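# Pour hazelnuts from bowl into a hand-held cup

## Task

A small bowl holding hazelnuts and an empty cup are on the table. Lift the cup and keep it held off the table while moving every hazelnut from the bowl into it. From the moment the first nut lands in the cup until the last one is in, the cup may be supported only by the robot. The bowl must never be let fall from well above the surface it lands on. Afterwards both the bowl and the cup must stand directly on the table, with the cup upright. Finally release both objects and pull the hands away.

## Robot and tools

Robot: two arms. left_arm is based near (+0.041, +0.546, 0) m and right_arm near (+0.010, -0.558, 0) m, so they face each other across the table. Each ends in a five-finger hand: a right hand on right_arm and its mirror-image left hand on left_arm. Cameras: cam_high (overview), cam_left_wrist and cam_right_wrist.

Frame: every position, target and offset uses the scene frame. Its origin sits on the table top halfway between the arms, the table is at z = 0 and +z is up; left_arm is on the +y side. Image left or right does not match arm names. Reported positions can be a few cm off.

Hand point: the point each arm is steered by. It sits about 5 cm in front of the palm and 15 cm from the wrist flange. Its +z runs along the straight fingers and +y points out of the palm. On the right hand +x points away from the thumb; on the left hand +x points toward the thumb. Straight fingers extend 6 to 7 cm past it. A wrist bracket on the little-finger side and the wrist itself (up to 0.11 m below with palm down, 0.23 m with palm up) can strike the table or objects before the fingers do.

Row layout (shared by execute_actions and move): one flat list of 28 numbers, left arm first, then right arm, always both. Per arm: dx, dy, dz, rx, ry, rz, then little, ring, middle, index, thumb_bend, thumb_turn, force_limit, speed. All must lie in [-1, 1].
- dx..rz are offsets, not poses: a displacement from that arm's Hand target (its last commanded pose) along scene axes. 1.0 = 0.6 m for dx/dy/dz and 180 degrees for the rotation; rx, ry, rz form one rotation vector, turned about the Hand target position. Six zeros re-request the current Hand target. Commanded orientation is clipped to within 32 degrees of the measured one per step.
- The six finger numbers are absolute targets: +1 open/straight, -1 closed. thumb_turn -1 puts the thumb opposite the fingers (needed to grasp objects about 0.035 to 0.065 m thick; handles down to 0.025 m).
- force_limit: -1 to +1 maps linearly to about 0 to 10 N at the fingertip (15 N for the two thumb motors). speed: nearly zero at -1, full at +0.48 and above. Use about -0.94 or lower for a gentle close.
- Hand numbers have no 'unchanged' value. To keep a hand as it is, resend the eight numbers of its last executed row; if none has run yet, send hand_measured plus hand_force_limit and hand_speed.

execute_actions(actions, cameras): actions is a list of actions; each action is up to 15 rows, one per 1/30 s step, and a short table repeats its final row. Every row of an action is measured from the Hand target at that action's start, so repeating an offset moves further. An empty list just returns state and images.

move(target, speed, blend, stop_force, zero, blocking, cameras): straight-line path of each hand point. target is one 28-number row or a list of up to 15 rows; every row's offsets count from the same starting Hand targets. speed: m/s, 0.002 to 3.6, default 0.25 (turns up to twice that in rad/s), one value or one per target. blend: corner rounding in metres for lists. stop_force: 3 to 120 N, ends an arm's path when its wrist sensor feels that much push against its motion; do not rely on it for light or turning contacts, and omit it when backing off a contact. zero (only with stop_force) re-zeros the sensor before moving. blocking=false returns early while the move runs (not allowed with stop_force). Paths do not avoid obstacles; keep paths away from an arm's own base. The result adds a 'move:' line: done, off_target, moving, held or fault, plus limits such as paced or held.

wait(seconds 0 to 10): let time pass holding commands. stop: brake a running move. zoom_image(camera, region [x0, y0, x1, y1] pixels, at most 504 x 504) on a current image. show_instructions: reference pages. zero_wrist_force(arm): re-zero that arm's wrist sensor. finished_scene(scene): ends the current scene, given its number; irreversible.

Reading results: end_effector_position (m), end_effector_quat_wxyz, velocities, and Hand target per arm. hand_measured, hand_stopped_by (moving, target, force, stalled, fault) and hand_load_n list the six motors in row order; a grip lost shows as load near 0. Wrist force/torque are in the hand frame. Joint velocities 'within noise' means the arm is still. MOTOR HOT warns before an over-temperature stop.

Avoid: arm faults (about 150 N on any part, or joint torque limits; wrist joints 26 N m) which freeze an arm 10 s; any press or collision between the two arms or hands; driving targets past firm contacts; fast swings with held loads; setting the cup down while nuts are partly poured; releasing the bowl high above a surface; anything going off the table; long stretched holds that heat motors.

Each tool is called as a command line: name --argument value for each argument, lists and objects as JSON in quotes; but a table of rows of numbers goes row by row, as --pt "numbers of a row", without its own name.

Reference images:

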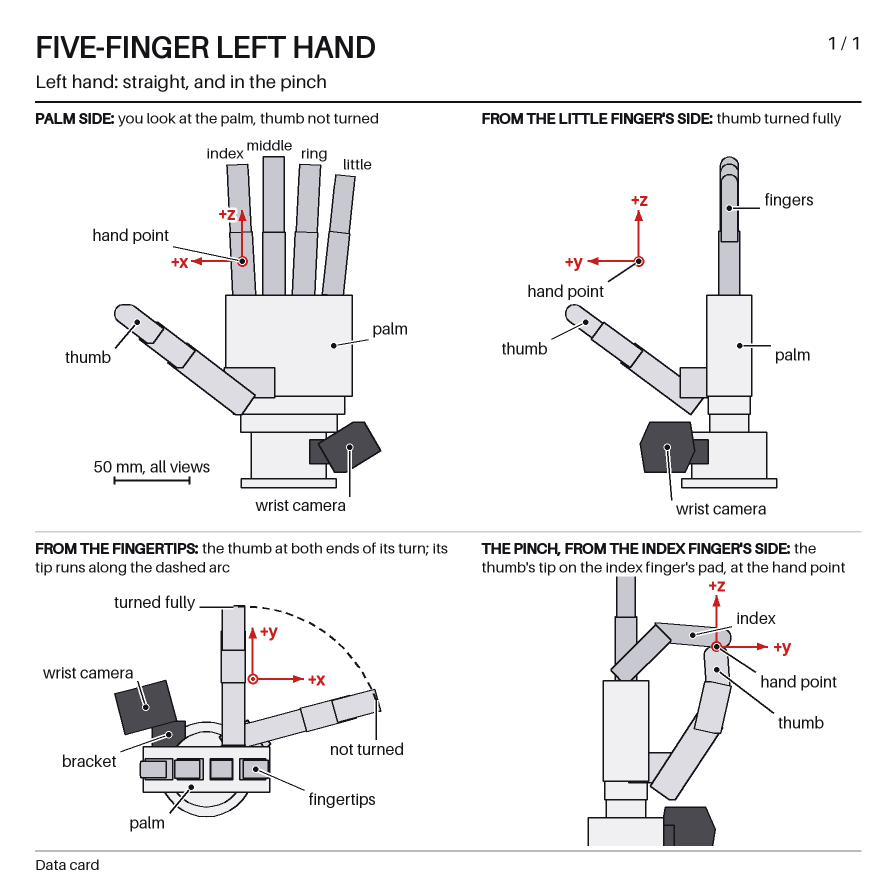

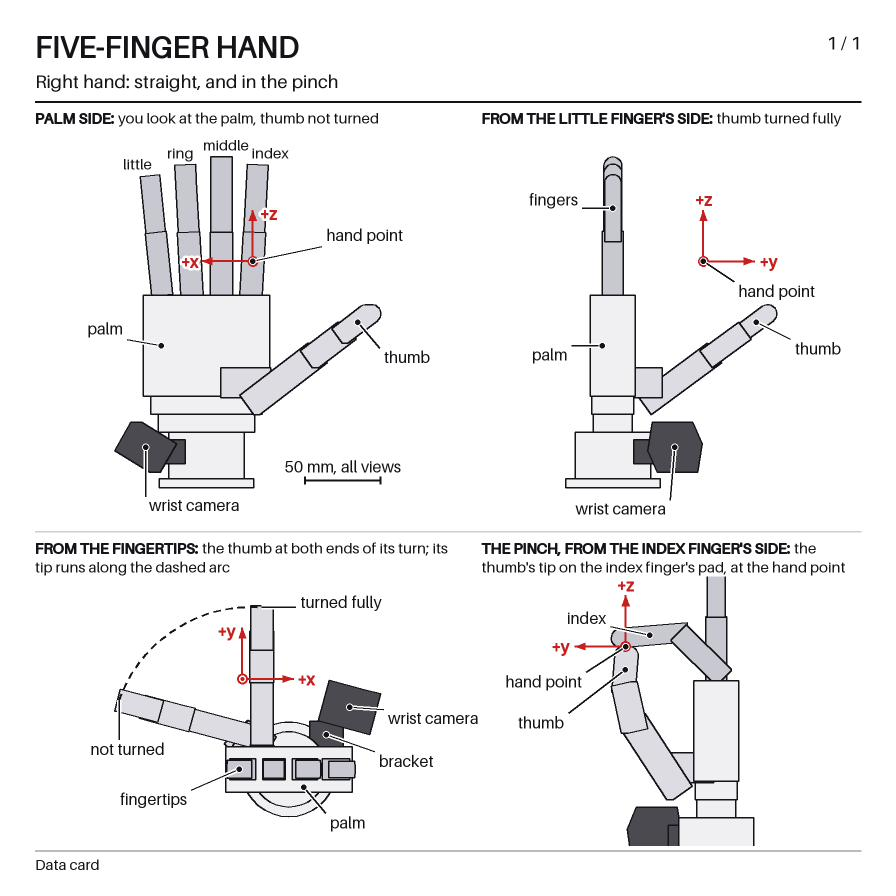

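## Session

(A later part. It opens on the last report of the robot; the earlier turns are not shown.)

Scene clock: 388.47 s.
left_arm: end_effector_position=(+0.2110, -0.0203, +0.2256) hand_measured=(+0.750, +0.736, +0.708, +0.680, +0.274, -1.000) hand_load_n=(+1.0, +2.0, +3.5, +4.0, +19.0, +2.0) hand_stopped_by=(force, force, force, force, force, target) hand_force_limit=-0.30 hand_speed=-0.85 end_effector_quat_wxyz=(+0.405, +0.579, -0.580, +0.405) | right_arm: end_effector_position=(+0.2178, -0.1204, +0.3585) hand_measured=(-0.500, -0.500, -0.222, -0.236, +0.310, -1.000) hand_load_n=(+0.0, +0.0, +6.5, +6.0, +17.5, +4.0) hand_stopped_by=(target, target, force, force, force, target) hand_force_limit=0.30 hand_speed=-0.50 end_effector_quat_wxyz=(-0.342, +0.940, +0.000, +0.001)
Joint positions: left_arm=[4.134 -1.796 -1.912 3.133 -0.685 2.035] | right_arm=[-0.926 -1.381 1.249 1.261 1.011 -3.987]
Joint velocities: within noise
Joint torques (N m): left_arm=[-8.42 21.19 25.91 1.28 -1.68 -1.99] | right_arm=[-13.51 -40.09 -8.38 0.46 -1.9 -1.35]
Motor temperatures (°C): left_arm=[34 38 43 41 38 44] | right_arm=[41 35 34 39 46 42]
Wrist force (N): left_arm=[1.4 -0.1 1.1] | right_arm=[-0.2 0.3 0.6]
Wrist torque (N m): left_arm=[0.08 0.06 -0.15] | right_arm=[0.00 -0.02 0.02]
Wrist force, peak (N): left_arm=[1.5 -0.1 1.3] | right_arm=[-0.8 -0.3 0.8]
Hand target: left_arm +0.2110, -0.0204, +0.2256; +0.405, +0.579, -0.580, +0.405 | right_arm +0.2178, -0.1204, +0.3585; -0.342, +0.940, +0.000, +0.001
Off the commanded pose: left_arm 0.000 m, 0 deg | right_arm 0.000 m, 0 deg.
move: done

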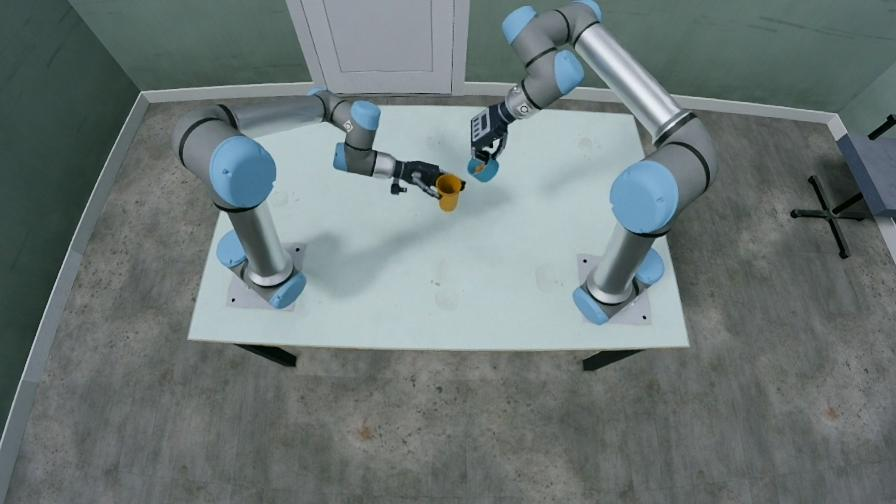

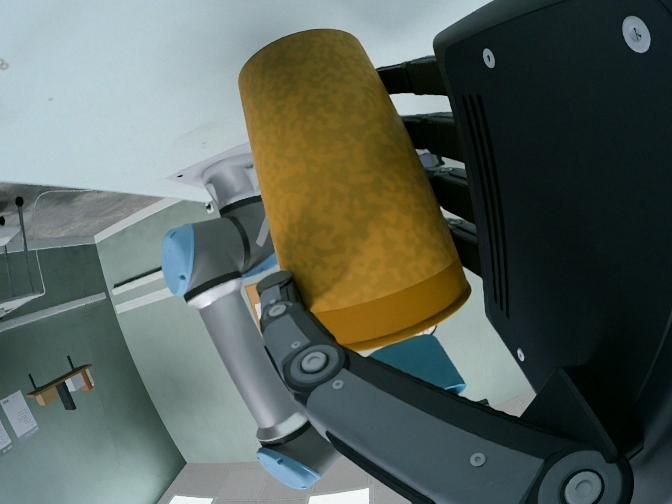

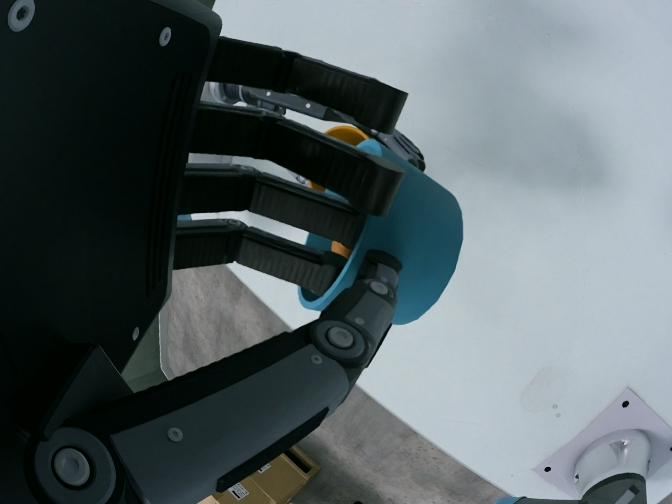

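move --pt "0 0 0 0 0 0 -0.5 -0.5 -0.5 -0.5 -0.5 -1 -0.3 -0.85 -0.0133 0.065 -0.0155 0 0 0 -0.5 -0.5 -0.8 -0.8 -0.3 -1 0.3 -0.5" --pt "0 0 0 0 0 0 -0.5 -0.5 -0.5 -0.5 -0.5 -1 -0.3 -0.85 -0.0133 0.116 -0.02 -0.111 0 0 -0.5 -0.5 -0.8 -0.8 -0.3 -1 0.3 -0.5" --speed 0.12

zoom_image --camera "cam_high" --region '[380, 100, 500, 220]'

Scene clock: 398.30 s.
left_arm: end_effector_position=(+0.2110, -0.0204, +0.2256) hand_measured=(+0.750, +0.736, +0.708, +0.680, +0.274, -1.000) hand_load_n=(+1.0, +2.0, +3.5, +3.5, +19.0, +2.5) hand_stopped_by=(force, force, force, force, force, target) hand_force_limit=-0.30 hand_speed=-0.85 end_effector_quat_wxyz=(+0.405, +0.579, -0.580, +0.405) | right_arm: end_effector_position=(+0.2098, -0.0508, +0.3465) hand_measured=(-0.500, -0.500, -0.222, -0.236, +0.310, -1.000) hand_load_n=(+0.0, +0.0, +6.0, +5.0, +17.0, +4.0) hand_stopped_by=(target, target, force, force, force, target) hand_force_limit=0.30 hand_speed=-0.50 end_effector_quat_wxyz=(-0.174, +0.985, +0.001, +0.001)
Joint positions: left_arm=[4.133 -1.796 -1.912 3.134 -0.685 2.034] | right_arm=[-0.655 -0.988 0.7 1.587 1.349 -3.814]
Joint velocities: within noise
Joint torques (N m): left_arm=[-6.85 23.93 16.37 1.19 -1.69 -1.75] | right_arm=[7.8 -34.07 -34.05 4.27 0.93 1.85]
Motor temperatures (°C): left_arm=[34 38 43 41 38 44] | right_arm=[41 35 34 39 46 42]
Wrist force (N): left_arm=[1.3 -0.6 0.9] | right_arm=[0.2 0.3 0.6]
Wrist torque (N m): left_arm=[0.01 0.06 -0.14] | right_arm=[0.07 -0.03 0.05]
Wrist force, peak (N): left_arm=[1.5 -0.3 1.1] | right_arm=[0.3 0.1 0.9]
Hand target: left_arm +0.2110, -0.0204, +0.2256; +0.405, +0.579, -0.580, +0.405 | right_arm +0.2098, -0.0508, +0.3465; -0.174, +0.985, +0.001, +0.001
Off the commanded pose: left_arm 0.000 m, 0 deg | right_arm 0.000 m, 0 deg.
move: done

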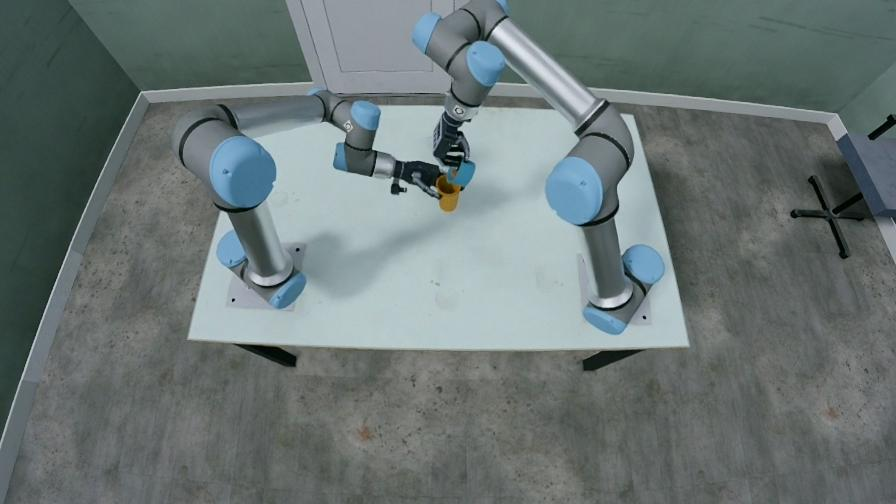

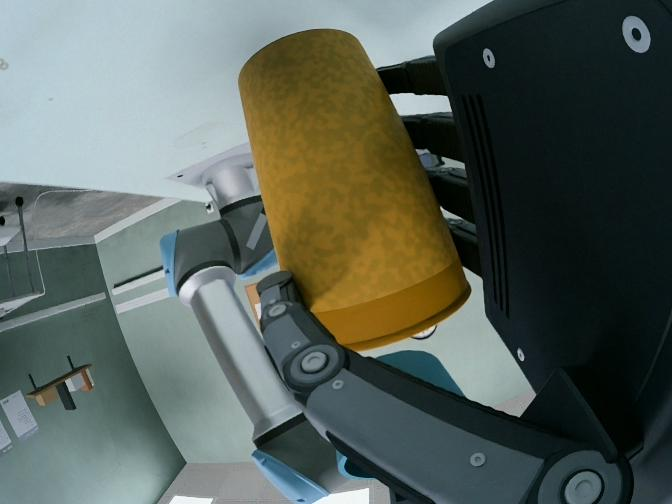

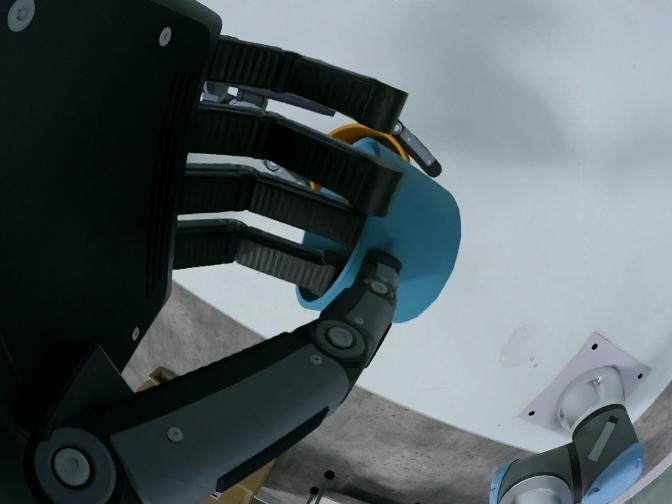

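Scaled by 4.200 from the camera's 896x504 image, which has a finer 1280x720 frame.

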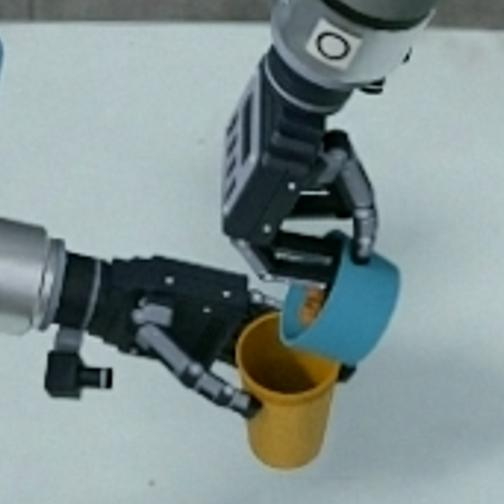

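move --pt "0 0 0 0 0 0 -0.5 -0.5 -0.5 -0.5 -0.5 -1 -0.3 -0.85 0 0.0183 -0.015 -0.111 0 0 -0.5 -0.5 -0.8 -0.8 -0.3 -1 0.3 -0.5" --pt "0 0 0 0 0 0 -0.5 -0.5 -0.5 -0.5 -0.5 -1 -0.3 -0.85 0 0.045 -0.0217 -0.194 0 0 -0.5 -0.5 -0.8 -0.8 -0.3 -1 0.3 -0.5" --speed 0.15 --cameras '["cam_high"]'

zoom_image --camera "cam_high" --region '[380, 100, 500, 220]'

Scene clock: 431.30 s.
left_arm: end_effector_position=(+0.2110, -0.0204, +0.2256) hand_measured=(+0.750, +0.736, +0.708, +0.680, +0.274, -1.000) hand_load_n=(+1.0, +2.0, +3.5, +4.0, +19.0, +2.0) hand_stopped_by=(force, force, force, force, force, target) hand_force_limit=-0.30 hand_speed=-0.85 end_effector_quat_wxyz=(+0.405, +0.579, -0.580, +0.405) | right_arm: end_effector_position=(+0.2091, -0.0259, +0.3321) hand_measured=(-0.500, -0.500, -0.222, -0.236, +0.310, -1.000) hand_load_n=(+0.0, +0.0, +5.5, +4.5, +13.0, +2.0) hand_stopped_by=(target, target, force, force, force, target) hand_force_limit=0.30 hand_speed=-0.50 end_effector_quat_wxyz=(-0.043, +0.997, +0.002, +0.058)
Joint positions: left_arm=[4.133 -1.796 -1.912 3.134 -0.685 2.034] | right_arm=[-0.512 -0.584 0.035 1.986 1.622 -3.707]
Joint velocities: within noise
Joint torques (N m): left_arm=[-6.21 29.56 5.97 0.83 -1.58 -1.74] | right_arm=[9.05 -68.66 -29.67 0.87 1.26 -1.72]
Motor temperatures (°C): left_arm=[34 38 42 41 38 44] | right_arm=[41 35 34 39 46 42]
Wrist force (N): left_arm=[1.3 -0.4 0.9] | right_arm=[0.4 -0.1 0.6]
Wrist torque (N m): left_arm=[0.06 0.06 -0.15] | right_arm=[0.02 -0.10 0.08]
Wrist force, peak (N): left_arm=[1.5 -0.4 1.2] | right_arm=[0.4 -0.8 1.6]
Hand target: left_arm +0.2110, -0.0204, +0.2256; +0.405, +0.579, -0.580, +0.405 | right_arm +0.2098, -0.0238, +0.3335; +0.130, +0.992, +0.001, +0.000
Off the commanded pose: left_arm 0.000 m, 0 deg | right_arm 0.003 m, 21 deg.
elbow stopped short (right arm): the move would have taken joint 3 (elbow) straighter than the controller allows.
move: off_target (right_arm)
Images, in order (width x height): cam_high 896x504.

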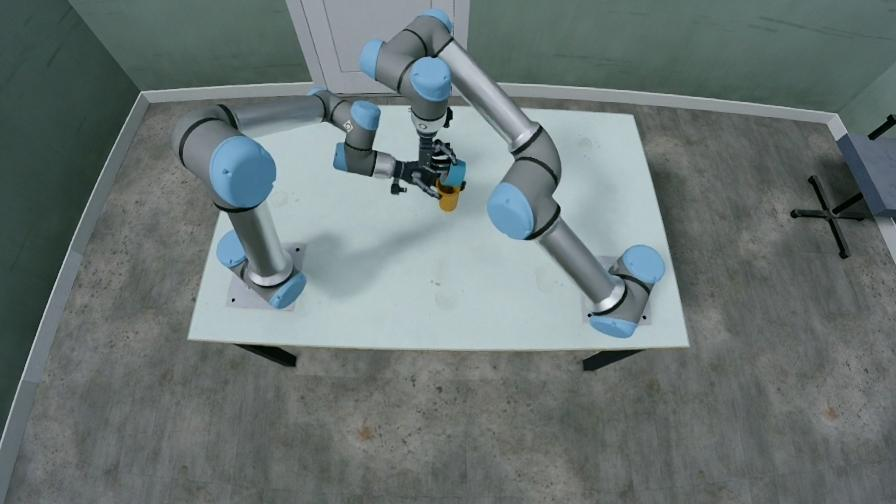

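Scaled by 4.200 from the camera's 896x504 image, which has a finer 1280x720 frame.

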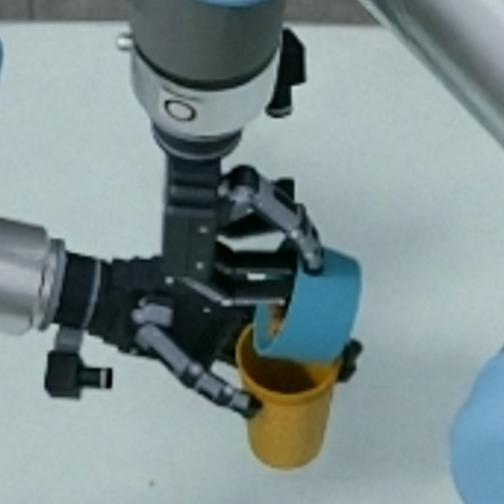

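move --target '[-0.15,0,0,0,0,0,-0.5,-0.5,-0.5,-0.5,-0.5,-1,-0.3,-0.85,-0.15,-0.005,0,0,0,0,-0.5,-0.5,-0.8,-0.8,-0.3,-1,0.3,-0.5]' --speed 0.06 --cameras '["cam_high"]'

zoom_image --camera "cam_high" --region '[380, 130, 500, 250]'

Scene clock: 443.60 s.
left_arm: end_effector_position=(+0.1210, -0.0204, +0.2256) hand_measured=(+0.750, +0.736, +0.708, +0.680, +0.274, -1.000) hand_load_n=(+1.0, +2.0, +4.0, +4.0, +19.0, +2.0) hand_stopped_by=(force, force, force, force, force, target) hand_force_limit=-0.30 hand_speed=-0.85 end_effector_quat_wxyz=(+0.405, +0.579, -0.580, +0.405) | right_arm: end_effector_position=(+0.1192, -0.0294, +0.3320) hand_measured=(-0.500, -0.500, -0.222, -0.236, +0.310, -1.000) hand_load_n=(+0.0, +0.0, +5.0, +4.0, +13.0, +2.0) hand_stopped_by=(target, target, force, force, force, target) hand_force_limit=0.30 hand_speed=-0.50 end_effector_quat_wxyz=(+0.037, +0.999, -0.008, +0.009)
Joint positions: left_arm=[3.97 -1.67 -2.051 3.235 -0.827 1.914] | right_arm=[-0.39 -0.541 0.035 2.137 1.618 -3.561]
Joint velocities: within noise
Joint torques (N m): left_arm=[-6.75 28.43 4.56 1.7 -1.66 -1.86] | right_arm=[-12.37 -45.15 -28.01 4.8 -1.2 1.82]
Motor temperatures (°C): left_arm=[34 38 42 40 38 44] | right_arm=[41 35 34 39 46 42]
Wrist force (N): left_arm=[1.2 -0.2 0.7] | right_arm=[0.0 -0.3 0.9]
Wrist torque (N m): left_arm=[0.09 0.06 -0.15] | right_arm=[0.01 -0.05 0.05]
Wrist force, peak (N): left_arm=[1.7 -0.7 0.9] | right_arm=[0.7 -0.3 1.3]
Hand target: left_arm +0.1210, -0.0204, +0.2256; +0.405, +0.579, -0.580, +0.405 | right_arm +0.1198, -0.0268, +0.3335; +0.130, +0.992, +0.001, +0.000
Off the commanded pose: left_arm 0.000 m, 0 deg | right_arm 0.003 m, 11 deg.
elbow stopped short (right arm): the move would have taken joint 3 (elbow) straighter than the controller allows.
move: off_target (right_arm)
Images, in order (width x height): cam_high 896x504.

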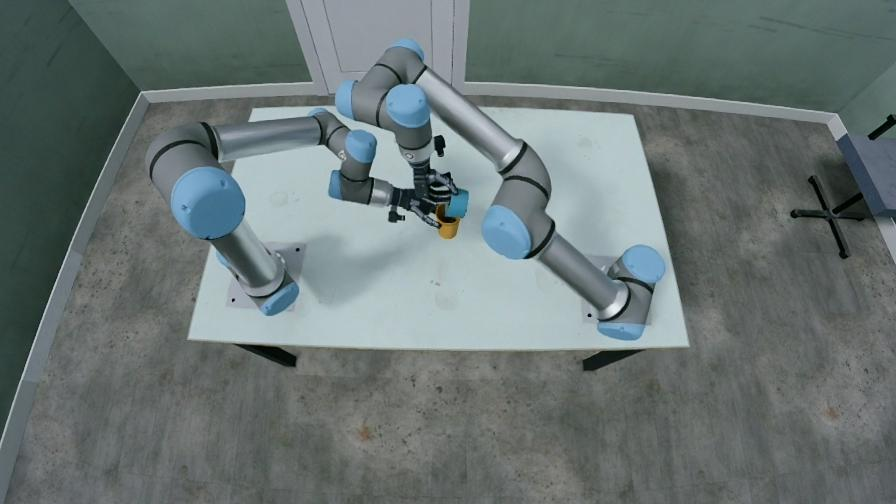

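Scaled by 4.200 from the camera's 896x504 image, which has a finer 1280x720 frame.

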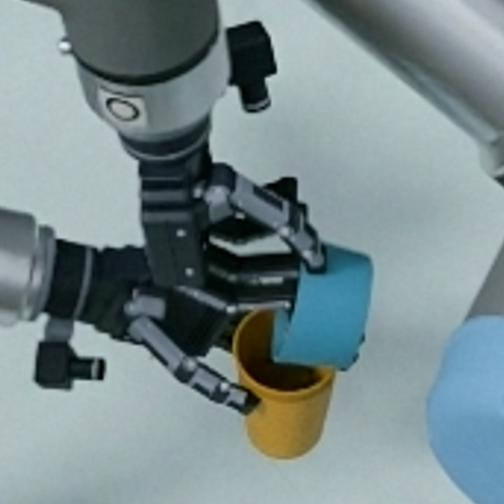

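move --target '[-0.1,0,0,0,0,0,-0.5,-0.5,-0.5,-0.5,-0.5,-1,-0.3,-0.85,-0.1,0,0,0,0,0,-0.5,-0.5,-0.8,-0.8,-0.3,-1,0.3,-0.5]' --speed 0.06 --cameras '[]'

move --target '[0,0,0,0,0,0,-0.5,-0.5,-0.5,-0.5,-0.5,-1,-0.3,-0.85,0,0.018,0.005,-0.11,0,0,-0.5,-0.5,-0.8,-0.8,-0.3,-1,0.3,-0.5]' --speed 0.15 --cameras '["cam_high"]'

zoom_image --camera "cam_high" --region '[380, 150, 500, 270]'

Scene clock: 452.43 s.
left_arm: end_effector_position=(+0.0611, -0.0204, +0.2256) hand_measured=(+0.750, +0.736, +0.708, +0.680, +0.274, -1.000) hand_load_n=(+1.0, +2.0, +4.0, +4.0, +19.0, +2.5) hand_stopped_by=(force, force, force, force, force, target) hand_force_limit=-0.30 hand_speed=-0.85 end_effector_quat_wxyz=(+0.405, +0.579, -0.580, +0.405) | right_arm: end_effector_position=(+0.0595, -0.0295, +0.3320) hand_measured=(-0.500, -0.500, -0.222, -0.236, +0.310, -1.000) hand_load_n=(+0.0, +0.0, +5.0, +4.0, +13.0, +2.0) hand_stopped_by=(target, target, force, force, force, target) hand_force_limit=0.30 hand_speed=-0.50 end_effector_quat_wxyz=(+0.079, +0.997, -0.009, -0.004)
Joint positions: left_arm=[3.827 -1.609 -2.111 3.284 -0.955 1.832] | right_arm=[-0.297 -0.517 0.035 2.205 1.615 -3.465]
Joint velocities: within noise
Joint torques (N m): left_arm=[-5.57 26.55 4.66 1.97 -2.04 -1.71] | right_arm=[8.38 -45.83 -26.72 4.9 -1.23 1.56]
Motor temperatures (°C): left_arm=[34 38 42 40 38 44] | right_arm=[41 35 34 39 46 42]
Wrist force (N): left_arm=[1.4 -0.2 1.2] | right_arm=[0.5 -0.5 1.2]
Wrist torque (N m): left_arm=[0.07 0.05 -0.13] | right_arm=[-0.03 -0.12 0.08]
Wrist force, peak (N): left_arm=[1.7 0.0 1.0] | right_arm=[0.8 -0.2 1.1]
Hand target: left_arm +0.0610, -0.0204, +0.2256; +0.405, +0.579, -0.580, +0.405 | right_arm +0.0598, -0.0268, +0.3335; +0.130, +0.992, +0.001, +0.000
Off the commanded pose: left_arm 0.000 m, 0 deg | right_arm 0.003 m, 6 deg.
elbow stopped short (right arm): the move would have taken joint 3 (elbow) straighter than the controller allows.
move: off_target (right_arm)
No camera images: "cameras" was empty.

Scene clock: 455.27 s.
left_arm: end_effector_position=(+0.0610, -0.0204, +0.2256) hand_measured=(+0.750, +0.736, +0.708, +0.680, +0.274, -1.000) hand_load_n=(+1.0, +2.0, +4.0, +4.0, +19.0, +2.0) hand_stopped_by=(force, force, force, force, force, target) hand_force_limit=-0.30 hand_speed=-0.85 end_effector_quat_wxyz=(+0.405, +0.579, -0.580, +0.405) | right_arm: end_effector_position=(+0.0593, -0.0189, +0.3349) hand_measured=(-0.500, -0.500, -0.222, -0.236, +0.310, -1.000) hand_load_n=(+0.0, +0.0, +4.5, +4.0, +13.5, +2.0) hand_stopped_by=(target, target, force, force, force, target) hand_force_limit=0.30 hand_speed=-0.50 end_effector_quat_wxyz=(-0.065, -0.991, +0.084, +0.075)
Joint positions: left_arm=[3.827 -1.608 -2.111 3.284 -0.955 1.832] | right_arm=[-0.368 -0.511 0.035 2.22 1.472 -3.396]
Joint velocities: within noise
Joint torques (N m): left_arm=[-7.05 26.29 6.03 1.82 -1.95 -1.73] | right_arm=[-13.66 -46.56 -25.92 4.59 -1.15 1.71]
Motor temperatures (°C): left_arm=[34 38 42 40 38 44] | right_arm=[41 35 34 39 46 42]
Wrist force (N): left_arm=[1.3 -0.4 0.8] | right_arm=[0.6 -0.3 0.9]
Wrist torque (N m): left_arm=[0.06 0.04 -0.13] | right_arm=[0.02 -0.09 0.10]
Wrist force, peak (N): left_arm=[1.7 -0.3 1.1] | right_arm=[0.5 -0.5 1.2]
Hand target: left_arm +0.0610, -0.0204, +0.2256; +0.405, +0.579, -0.580, +0.405 | right_arm +0.0598, -0.0160, +0.3365; +0.298, +0.954, +0.001, +0.000
Off the commanded pose: left_arm 0.000 m, 0 deg | right_arm 0.003 m, 30 deg.
elbow stopped short (right arm): the move would have taken joint 3 (elbow) straighter than the controller allows.
move: off_target (right_arm)
Images, in order (width x height): cam_high 896x504.

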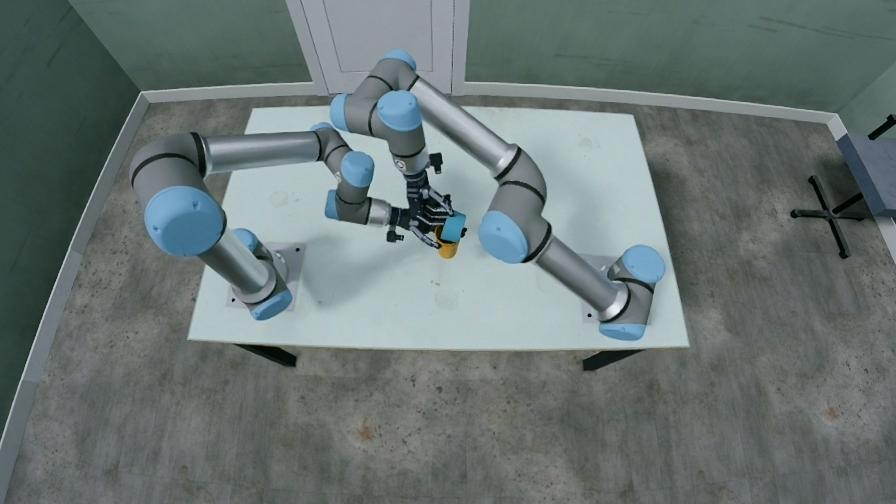

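Scaled by 4.200 from the camera's 896x504 image, which has a finer 1280x720 frame.

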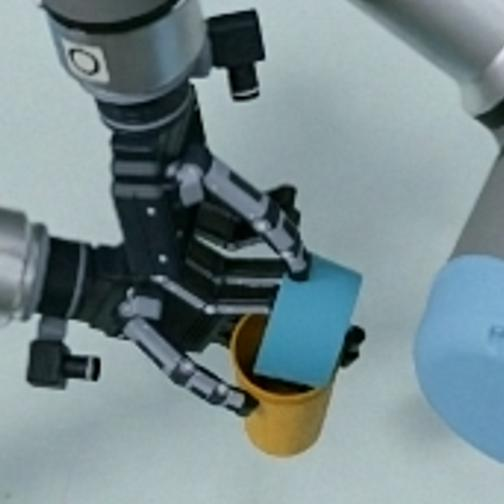

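move --pt "0 0 0 0 0 0 -0.5 -0.5 -0.5 -0.5 -0.5 -1 -0.3 -0.85 0 -0.02 0.06 0.0 0 0 -0.5 -0.5 -0.8 -0.8 -0.3 -1 0.3 -0.5" --pt "0 0 0 0 0 0 -0.5 -0.5 -0.5 -0.5 -0.5 -1 -0.3 -0.85 0 -0.12 0.06 0.19 0 0 -0.5 -0.5 -0.8 -0.8 -0.3 -1 0.3 -0.5" --speed 0.2 --cameras '["cam_high","cam_left_wrist","cam_right_wrist"]'

zoom_image --camera "cam_high" --region '[390, 160, 510, 280]'

Scene clock: 464.43 s.
left_arm: end_effector_position=(+0.0610, -0.0204, +0.2256) hand_measured=(+0.750, +0.736, +0.708, +0.680, +0.274, -1.000) hand_load_n=(+1.0, +2.0, +4.0, +3.5, +19.0, +2.0) hand_stopped_by=(force, force, force, force, force, target) hand_force_limit=-0.30 hand_speed=-0.85 end_effector_quat_wxyz=(+0.405, +0.579, -0.580, +0.405) | right_arm: end_effector_position=(+0.0598, -0.0880, +0.3725) hand_measured=(-0.500, -0.500, -0.222, -0.236, +0.310, -1.000) hand_load_n=(+0.0, +0.0, +5.5, +4.5, +13.0, +2.0) hand_stopped_by=(target, target, force, force, force, target) hand_force_limit=0.30 hand_speed=-0.50 end_effector_quat_wxyz=(+0.005, +1.000, +0.001, +0.001)
Joint positions: left_arm=[3.827 -1.608 -2.111 3.284 -0.955 1.832] | right_arm=[-0.352 -0.954 0.663 1.869 1.575 -3.542]
Joint velocities: within noise
Joint torques (N m): left_arm=[-5.99 25.31 6.68 1.52 -0.98 -1.8] | right_arm=[-14.07 -60.16 -3.82 1.52 -1.56 -1.6]
Motor temperatures (°C): left_arm=[34 38 42 40 38 44] | right_arm=[41 35 34 39 46 42]
Wrist force (N): left_arm=[1.4 -0.2 1.3] | right_arm=[0.6 -0.5 0.5]
Wrist torque (N m): left_arm=[0.06 0.03 -0.12] | right_arm=[-0.01 -0.09 0.07]
Wrist force, peak (N): left_arm=[1.7 -0.1 1.3] | right_arm=[0.7 -0.7 1.2]
Hand target: left_arm +0.0610, -0.0204, +0.2256; +0.405, +0.579, -0.580, +0.405 | right_arm +0.0598, -0.0880, +0.3725; +0.004, +1.000, +0.001, +0.000
Off the commanded pose: left_arm 0.000 m, 0 deg | right_arm 0.000 m, 0 deg.
elbow stopped short (right arm): the move would have taken joint 3 (elbow) straighter than the controller allows.
move: done; limits=paced

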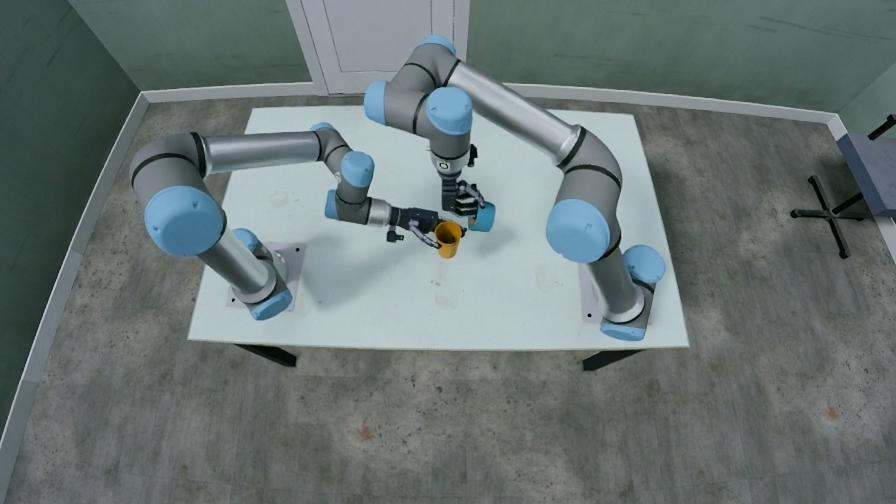

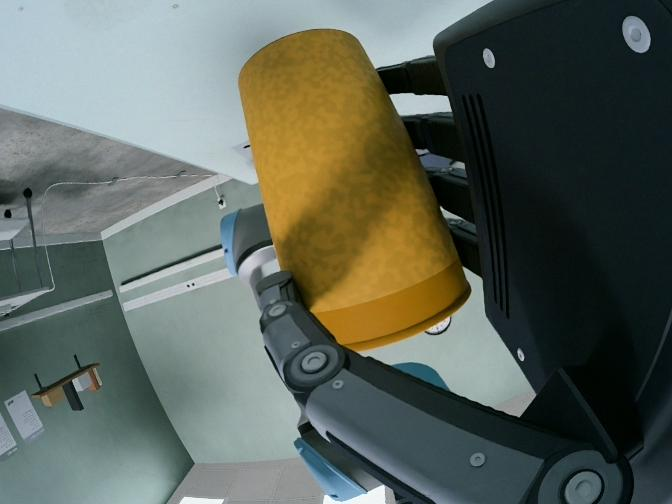

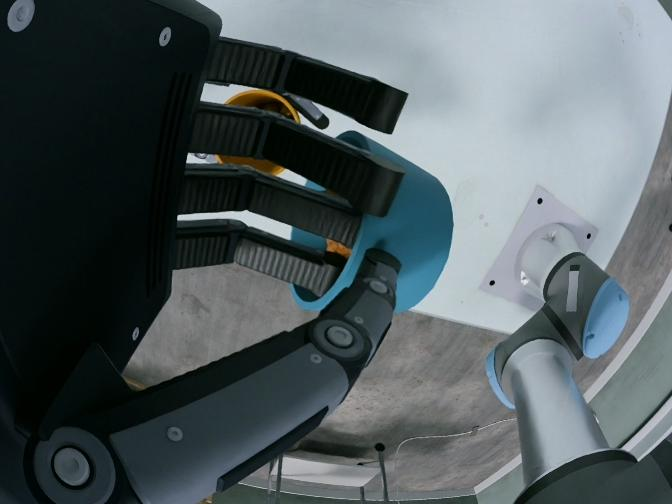

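Scaled by 4.200 from the camera's 896x504 image, which has a finer 1280x720 frame.

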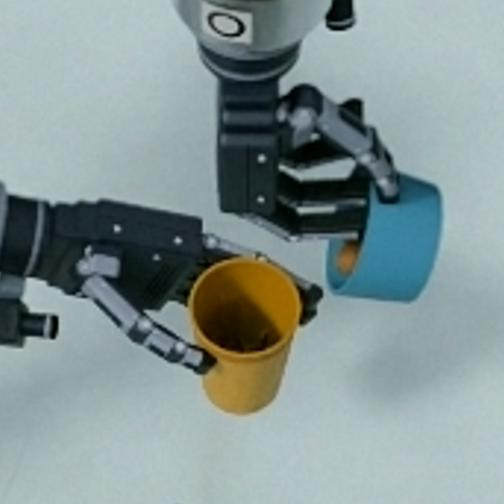

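move --target '[0,-0.1,-0.158,0,0,0,-0.5,-0.5,-0.5,-0.5,-0.5,-1,-0.3,-0.85,0,-0.1,-0.158,0,0,0,-0.5,-0.5,-0.8,-0.8,-0.3,-1,0.3,-0.5]' --speed 0.12 --cameras '[]'

move --pt "0 0 0 0 0 0 -0.5 -0.5 -0.5 -0.5 -0.5 -1 -0.3 -0.85 0 0.102 -0.015 -0.0833 0 0 -0.5 -0.5 -0.8 -0.8 -0.3 -1 0.3 -0.5" --pt "0 0 0 0 0 0 -0.5 -0.5 -0.5 -0.5 -0.5 -1 -0.3 -0.85 0 0.129 -0.064 -0.1667 0 0 -0.5 -0.5 -0.8 -0.8 -0.3 -1 0.3 -0.5" --speed 0.15 --cameras '["cam_high"]'

zoom_image --camera "cam_high" --region '[400, 160, 520, 280]'

Scene clock: 482.97 s.
left_arm: end_effector_position=(+0.0610, -0.0803, +0.1308) hand_measured=(+0.750, +0.736, +0.708, +0.680, +0.274, -1.000) hand_load_n=(+1.0, +2.5, +4.0, +4.0, +19.5, +2.5) hand_stopped_by=(force, force, force, force, force, target) hand_force_limit=-0.30 hand_speed=-0.85 end_effector_quat_wxyz=(+0.405, +0.579, -0.580, +0.405) | right_arm: end_effector_position=(+0.0598, -0.1480, +0.2777) hand_measured=(-0.500, -0.500, -0.222, -0.236, +0.310, -1.000) hand_load_n=(+0.0, +0.0, +5.0, +4.5, +13.0, +2.0) hand_stopped_by=(target, target, force, force, force, target) hand_force_limit=0.30 hand_speed=-0.50 end_effector_quat_wxyz=(+0.004, +1.000, +0.001, +0.000)
Joint positions: left_arm=[3.724 -1.897 -2.06 3.55 -1.049 1.782] | right_arm=[-0.402 -1.162 1.228 1.512 1.576 -3.592]
Joint velocities: within noise
Joint torques (N m): left_arm=[-7.59 21.22 22.79 2.04 -2.13 -1.78] | right_arm=[-12.91 -50.86 -9.5 1.41 -1.31 -1.6]
Motor temperatures (°C): left_arm=[34 38 42 40 38 44] | right_arm=[41 35 34 39 46 42]
Wrist force (N): left_arm=[1.4 -0.2 1.0] | right_arm=[0.3 -0.3 0.9]
Wrist torque (N m): left_arm=[0.09 0.04 -0.14] | right_arm=[0.00 -0.09 0.09]
Wrist force, peak (N): left_arm=[1.3 -0.4 1.5] | right_arm=[0.4 0.0 1.4]
Hand target: left_arm +0.0610, -0.0804, +0.1308; +0.405, +0.579, -0.580, +0.405 | right_arm +0.0598, -0.1480, +0.2777; +0.004, +1.000, +0.001, +0.000
Off the commanded pose: left_arm 0.000 m, 0 deg | right_arm 0.000 m, 0 deg.
move: done
No camera images: "cameras" was empty.

Scene clock: 485.37 s.
left_arm: end_effector_position=(+0.0610, -0.0804, +0.1308) hand_measured=(+0.750, +0.736, +0.708, +0.680, +0.274, -1.000) hand_load_n=(+1.0, +2.0, +4.0, +4.0, +19.0, +2.5) hand_stopped_by=(force, force, force, force, force, target) hand_force_limit=-0.30 hand_speed=-0.85 end_effector_quat_wxyz=(+0.405, +0.579, -0.580, +0.405) | right_arm: end_effector_position=(+0.0598, -0.0707, +0.2393) hand_measured=(-0.500, -0.500, -0.222, -0.236, +0.310, -1.000) hand_load_n=(+0.0, +0.0, +4.5, +3.5, +13.5, +2.0) hand_stopped_by=(target, target, force, force, force, target) hand_force_limit=0.30 hand_speed=-0.50 end_effector_quat_wxyz=(+0.263, +0.965, +0.001, +0.000)
Joint positions: left_arm=[3.724 -1.897 -2.06 3.55 -1.049 1.782] | right_arm=[-0.272 -0.589 0.647 2.022 1.732 -3.42]
Joint velocities: within noise
Joint torques (N m): left_arm=[-5.48 25.17 22.89 1.07 -1.15 -1.61] | right_arm=[8.36 -47.4 -30.86 5.14 1.57 1.58]
Motor temperatures (°C): left_arm=[34 38 42 40 38 44] | right_arm=[41 35 34 39 46 42]
Wrist force (N): left_arm=[1.2 -0.2 1.3] | right_arm=[0.2 -0.8 1.0]
Wrist torque (N m): left_arm=[0.07 0.06 -0.14] | right_arm=[-0.03 -0.09 0.11]
Wrist force, peak (N): left_arm=[1.6 -0.3 1.2] | right_arm=[0.3 -1.2 1.1]
Hand target: left_arm +0.0610, -0.0804, +0.1308; +0.405, +0.579, -0.580, +0.405 | right_arm +0.0598, -0.0706, +0.2393; +0.263, +0.965, +0.001, +0.000
Off the commanded pose: left_arm 0.000 m, 0 deg | right_arm 0.000 m, 0 deg.
move: done
Images, in order (width x height): cam_high 896x504.

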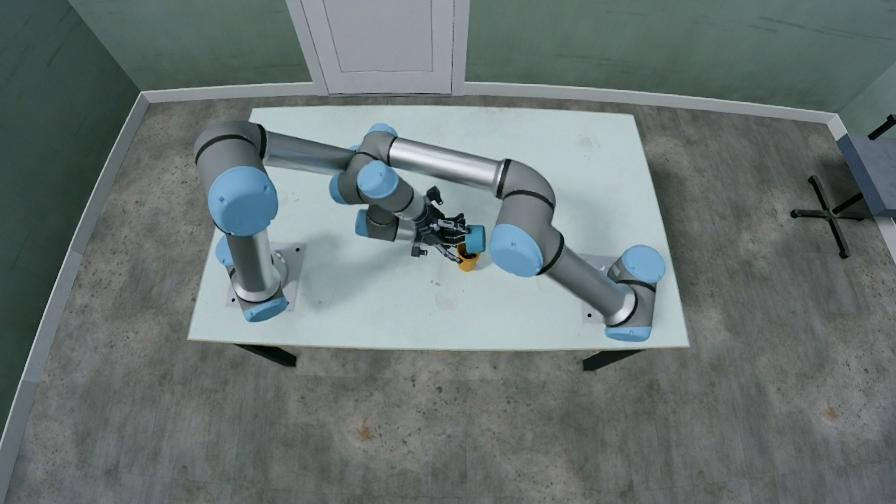

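Scaled by 4.200 from the camera's 896x504 image, which has a finer 1280x720 frame.

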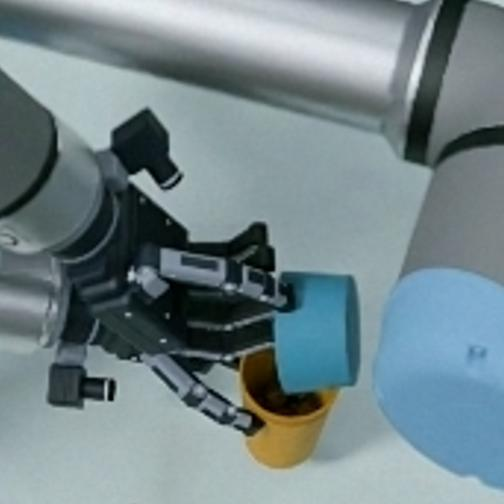

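Continue to 110.

move --pt "0 0 0 0 0 0 -0.5 -0.5 -0.5 -0.5 -0.5 -1 -0.3 -0.85 0 0.03 -0.010 -0.111 0 0 -0.5 -0.5 -0.8 -0.8 -0.3 -1 0.3 -0.5" --pt "0 0 0 0 0 0 -0.5 -0.5 -0.5 -0.5 -0.5 -1 -0.3 -0.85 0 0.04 0.0 -0.15 0 0 -0.5 -0.5 -0.8 -0.8 -0.3 -1 0.3 -0.5" --speed 0.2 --cameras '["cam_high","cam_right_wrist"]'

zoom_image --camera "cam_high" --region '[400, 160, 520, 280]'

Scene clock: 489.60 s.
left_arm: end_effector_position=(+0.0610, -0.0804, +0.1308) hand_measured=(+0.750, +0.736, +0.708, +0.680, +0.274, -1.000) hand_load_n=(+1.0, +2.0, +4.0, +3.5, +19.0, +2.0) hand_stopped_by=(force, force, force, force, force, target) hand_force_limit=-0.30 hand_speed=-0.85 end_effector_quat_wxyz=(+0.405, +0.579, -0.580, +0.405) | right_arm: end_effector_position=(+0.0598, -0.0703, +0.2392) hand_measured=(-0.500, -0.500, -0.222, -0.236, +0.310, -1.000) hand_load_n=(+0.0, +0.0, +5.0, +4.0, +13.0, +2.0) hand_stopped_by=(target, target, force, force, force, target) hand_force_limit=0.30 hand_speed=-0.50 end_effector_quat_wxyz=(+0.266, +0.964, +0.001, +0.000)
Joint positions: left_arm=[3.724 -1.897 -2.06 3.55 -1.049 1.782] | right_arm=[-0.271 -0.584 0.642 2.028 1.733 -3.419]
Joint velocities: within noise
Joint torques (N m): left_arm=[-2.75 30.94 20.36 -0.64 1.87 -1.31] | right_arm=[-13.51 -71.95 -7.17 1.95 -1.2 -1.47]
Motor temperatures (°C): left_arm=[34 38 42 40 38 44] | right_arm=[41 35 34 39 45 42]
Wrist force (N): left_arm=[1.3 -0.2 1.1] | right_arm=[0.3 -0.7 0.8]
Wrist torque (N m): left_arm=[0.08 0.05 -0.14] | right_arm=[0.00 -0.10 0.12]
Wrist force, peak (N): left_arm=[1.3 -0.4 1.4] | right_arm=[0.4 -1.9 1.2]
Hand target: left_arm +0.0610, -0.0804, +0.1308; +0.405, +0.579, -0.580, +0.405 | right_arm +0.0598, -0.0704, +0.2392; +0.266, +0.964, +0.001, +0.000 (not the last commanded pose)
Off the commanded pose: left_arm 0.000 m, 0 deg | right_arm 0.024 m, 27 deg.
move: held (right_arm; a check stopped the path); path passed 0 of 2 targets; limits=held
pose unreachable (right arm): on one or more control steps of this call, first in action 0 (counted from 0), this arm could not follow its commanded pose, so it was not sent that pose on those steps. It may still have moved: this result reports where it is.
cause: moving toward the commanded pose would bring a part of the arm too close to another arm (a part of this arm just beyond joint 3 (elbow) and a part of the left arm just beyond its joint 3 (elbow), where that arm would come to rest).
Images, in order (width x height): cam_high 896x504, cam_right_wrist 672x504.

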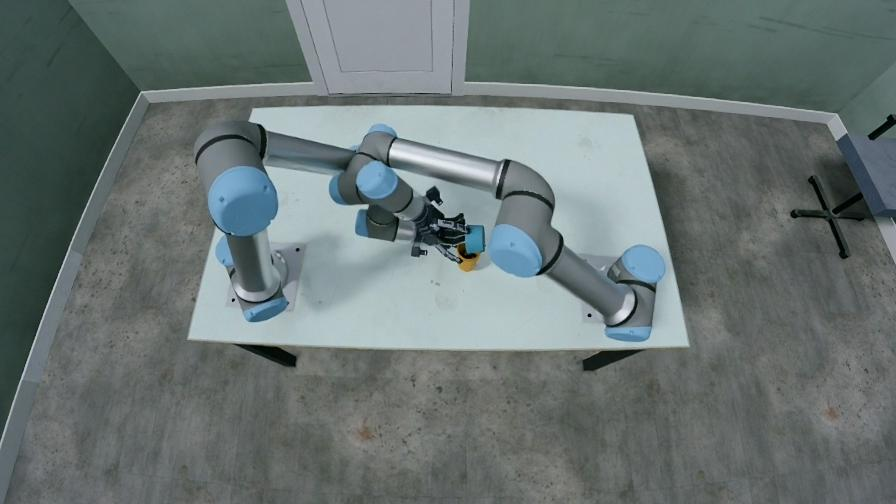

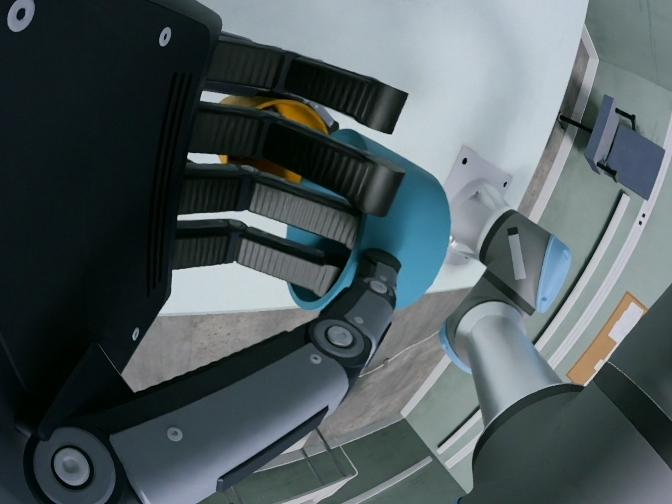

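Scaled by 4.200 from the camera's 896x504 image, which has a finer 1280x720 frame.

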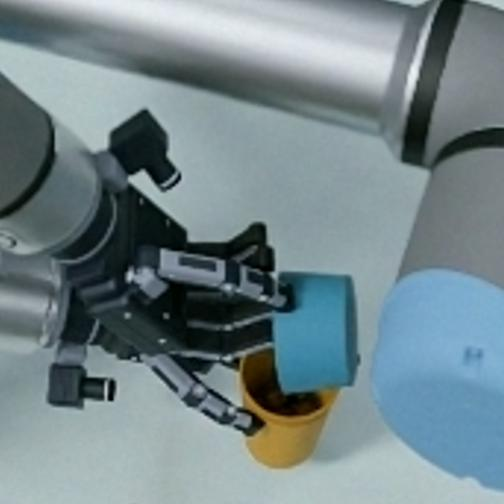

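move --pt "0 0 0 0 0 0 -0.5 -0.5 -0.5 -0.5 -0.5 -1 -0.3 -0.85 0 -0.02 0.08 0.0 0 0 -0.5 -0.5 -0.8 -0.8 -0.3 -1 0.3 -0.5" --pt "0 0 0 0 0 0 -0.5 -0.5 -0.5 -0.5 -0.5 -1 -0.3 -0.85 0 -0.2 0.1 0.28 0 0 -0.5 -0.5 -0.8 -0.8 -0.3 -1 0.3 -0.5" --speed 0.2 --cameras '["cam_high","cam_right_wrist"]'

zoom_image --camera "cam_high" --region '[420, 170, 540, 290]'

Scene clock: 497.50 s.
left_arm: end_effector_position=(+0.0610, -0.0804, +0.1308) hand_measured=(+0.750, +0.736, +0.708, +0.680, +0.274, -1.000) hand_load_n=(+0.5, +2.0, +4.0, +4.0, +19.5, +2.5) hand_stopped_by=(force, force, force, force, force, target) hand_force_limit=-0.30 hand_speed=-0.85 end_effector_quat_wxyz=(+0.405, +0.579, -0.580, +0.405) | right_arm: end_effector_position=(+0.0598, -0.1903, +0.2992) hand_measured=(-0.500, -0.500, -0.222, -0.236, +0.310, -1.000) hand_load_n=(+0.0, +0.0, +6.0, +5.0, +11.5, +1.5) hand_stopped_by=(target, target, force, force, force, target) hand_force_limit=0.30 hand_speed=-0.50 end_effector_quat_wxyz=(-0.170, +0.985, +0.001, +0.001)
Joint positions: left_arm=[3.724 -1.897 -2.06 3.55 -1.049 1.782] | right_arm=[-0.573 -1.506 1.516 1.279 1.376 -3.736]
Joint velocities: within noise
Joint torques (N m): left_arm=[1.74 34.79 17.3 -0.52 2.27 -0.88] | right_arm=[-11.82 -36.06 -6.77 1.03 -1.78 -1.54]
Motor temperatures (°C): left_arm=[34 38 42 40 38 44] | right_arm=[41 35 34 39 45 42]
Wrist force (N): left_arm=[1.2 -0.1 1.3] | right_arm=[-0.1 -0.1 0.6]
Wrist torque (N m): left_arm=[0.09 0.06 -0.16] | right_arm=[0.01 0.00 0.01]
Wrist force, peak (N): left_arm=[1.3 -0.5 1.4] | right_arm=[0.5 -1.4 1.5]
Hand target: left_arm +0.0610, -0.0804, +0.1308; +0.405, +0.579, -0.580, +0.405 | right_arm +0.0598, -0.1904, +0.2992; -0.170, +0.985, +0.001, +0.001
Off the commanded pose: left_arm 0.000 m, 0 deg | right_arm 0.000 m, 0 deg.
move: done
Images, in order (width x height): cam_high 896x504, cam_right_wrist 672x504.

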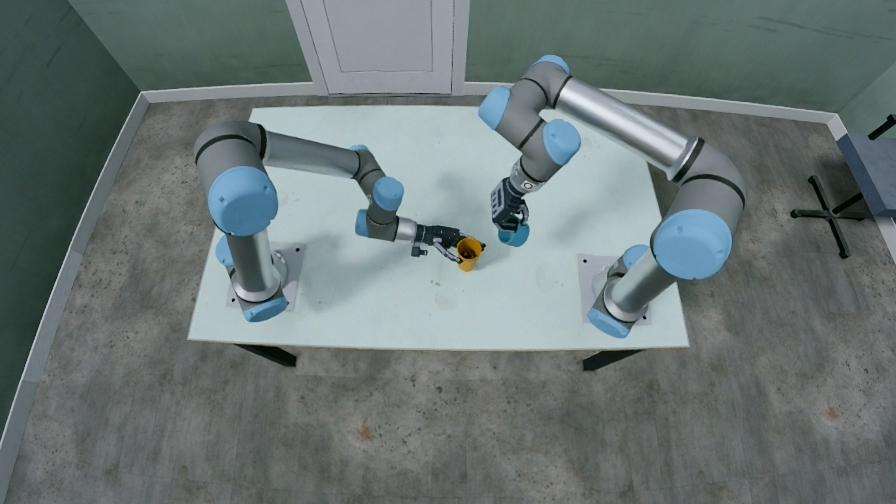

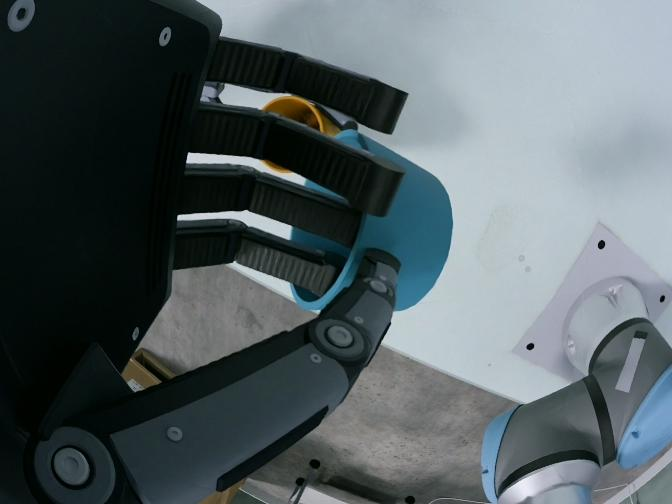

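Scaled by 4.200 from the camera's 896x504 image, which has a finer 1280x720 frame.

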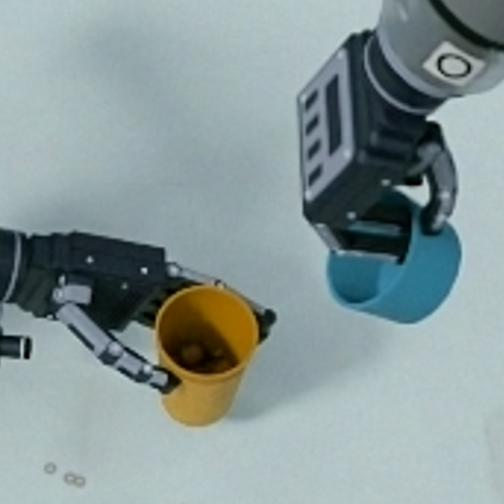

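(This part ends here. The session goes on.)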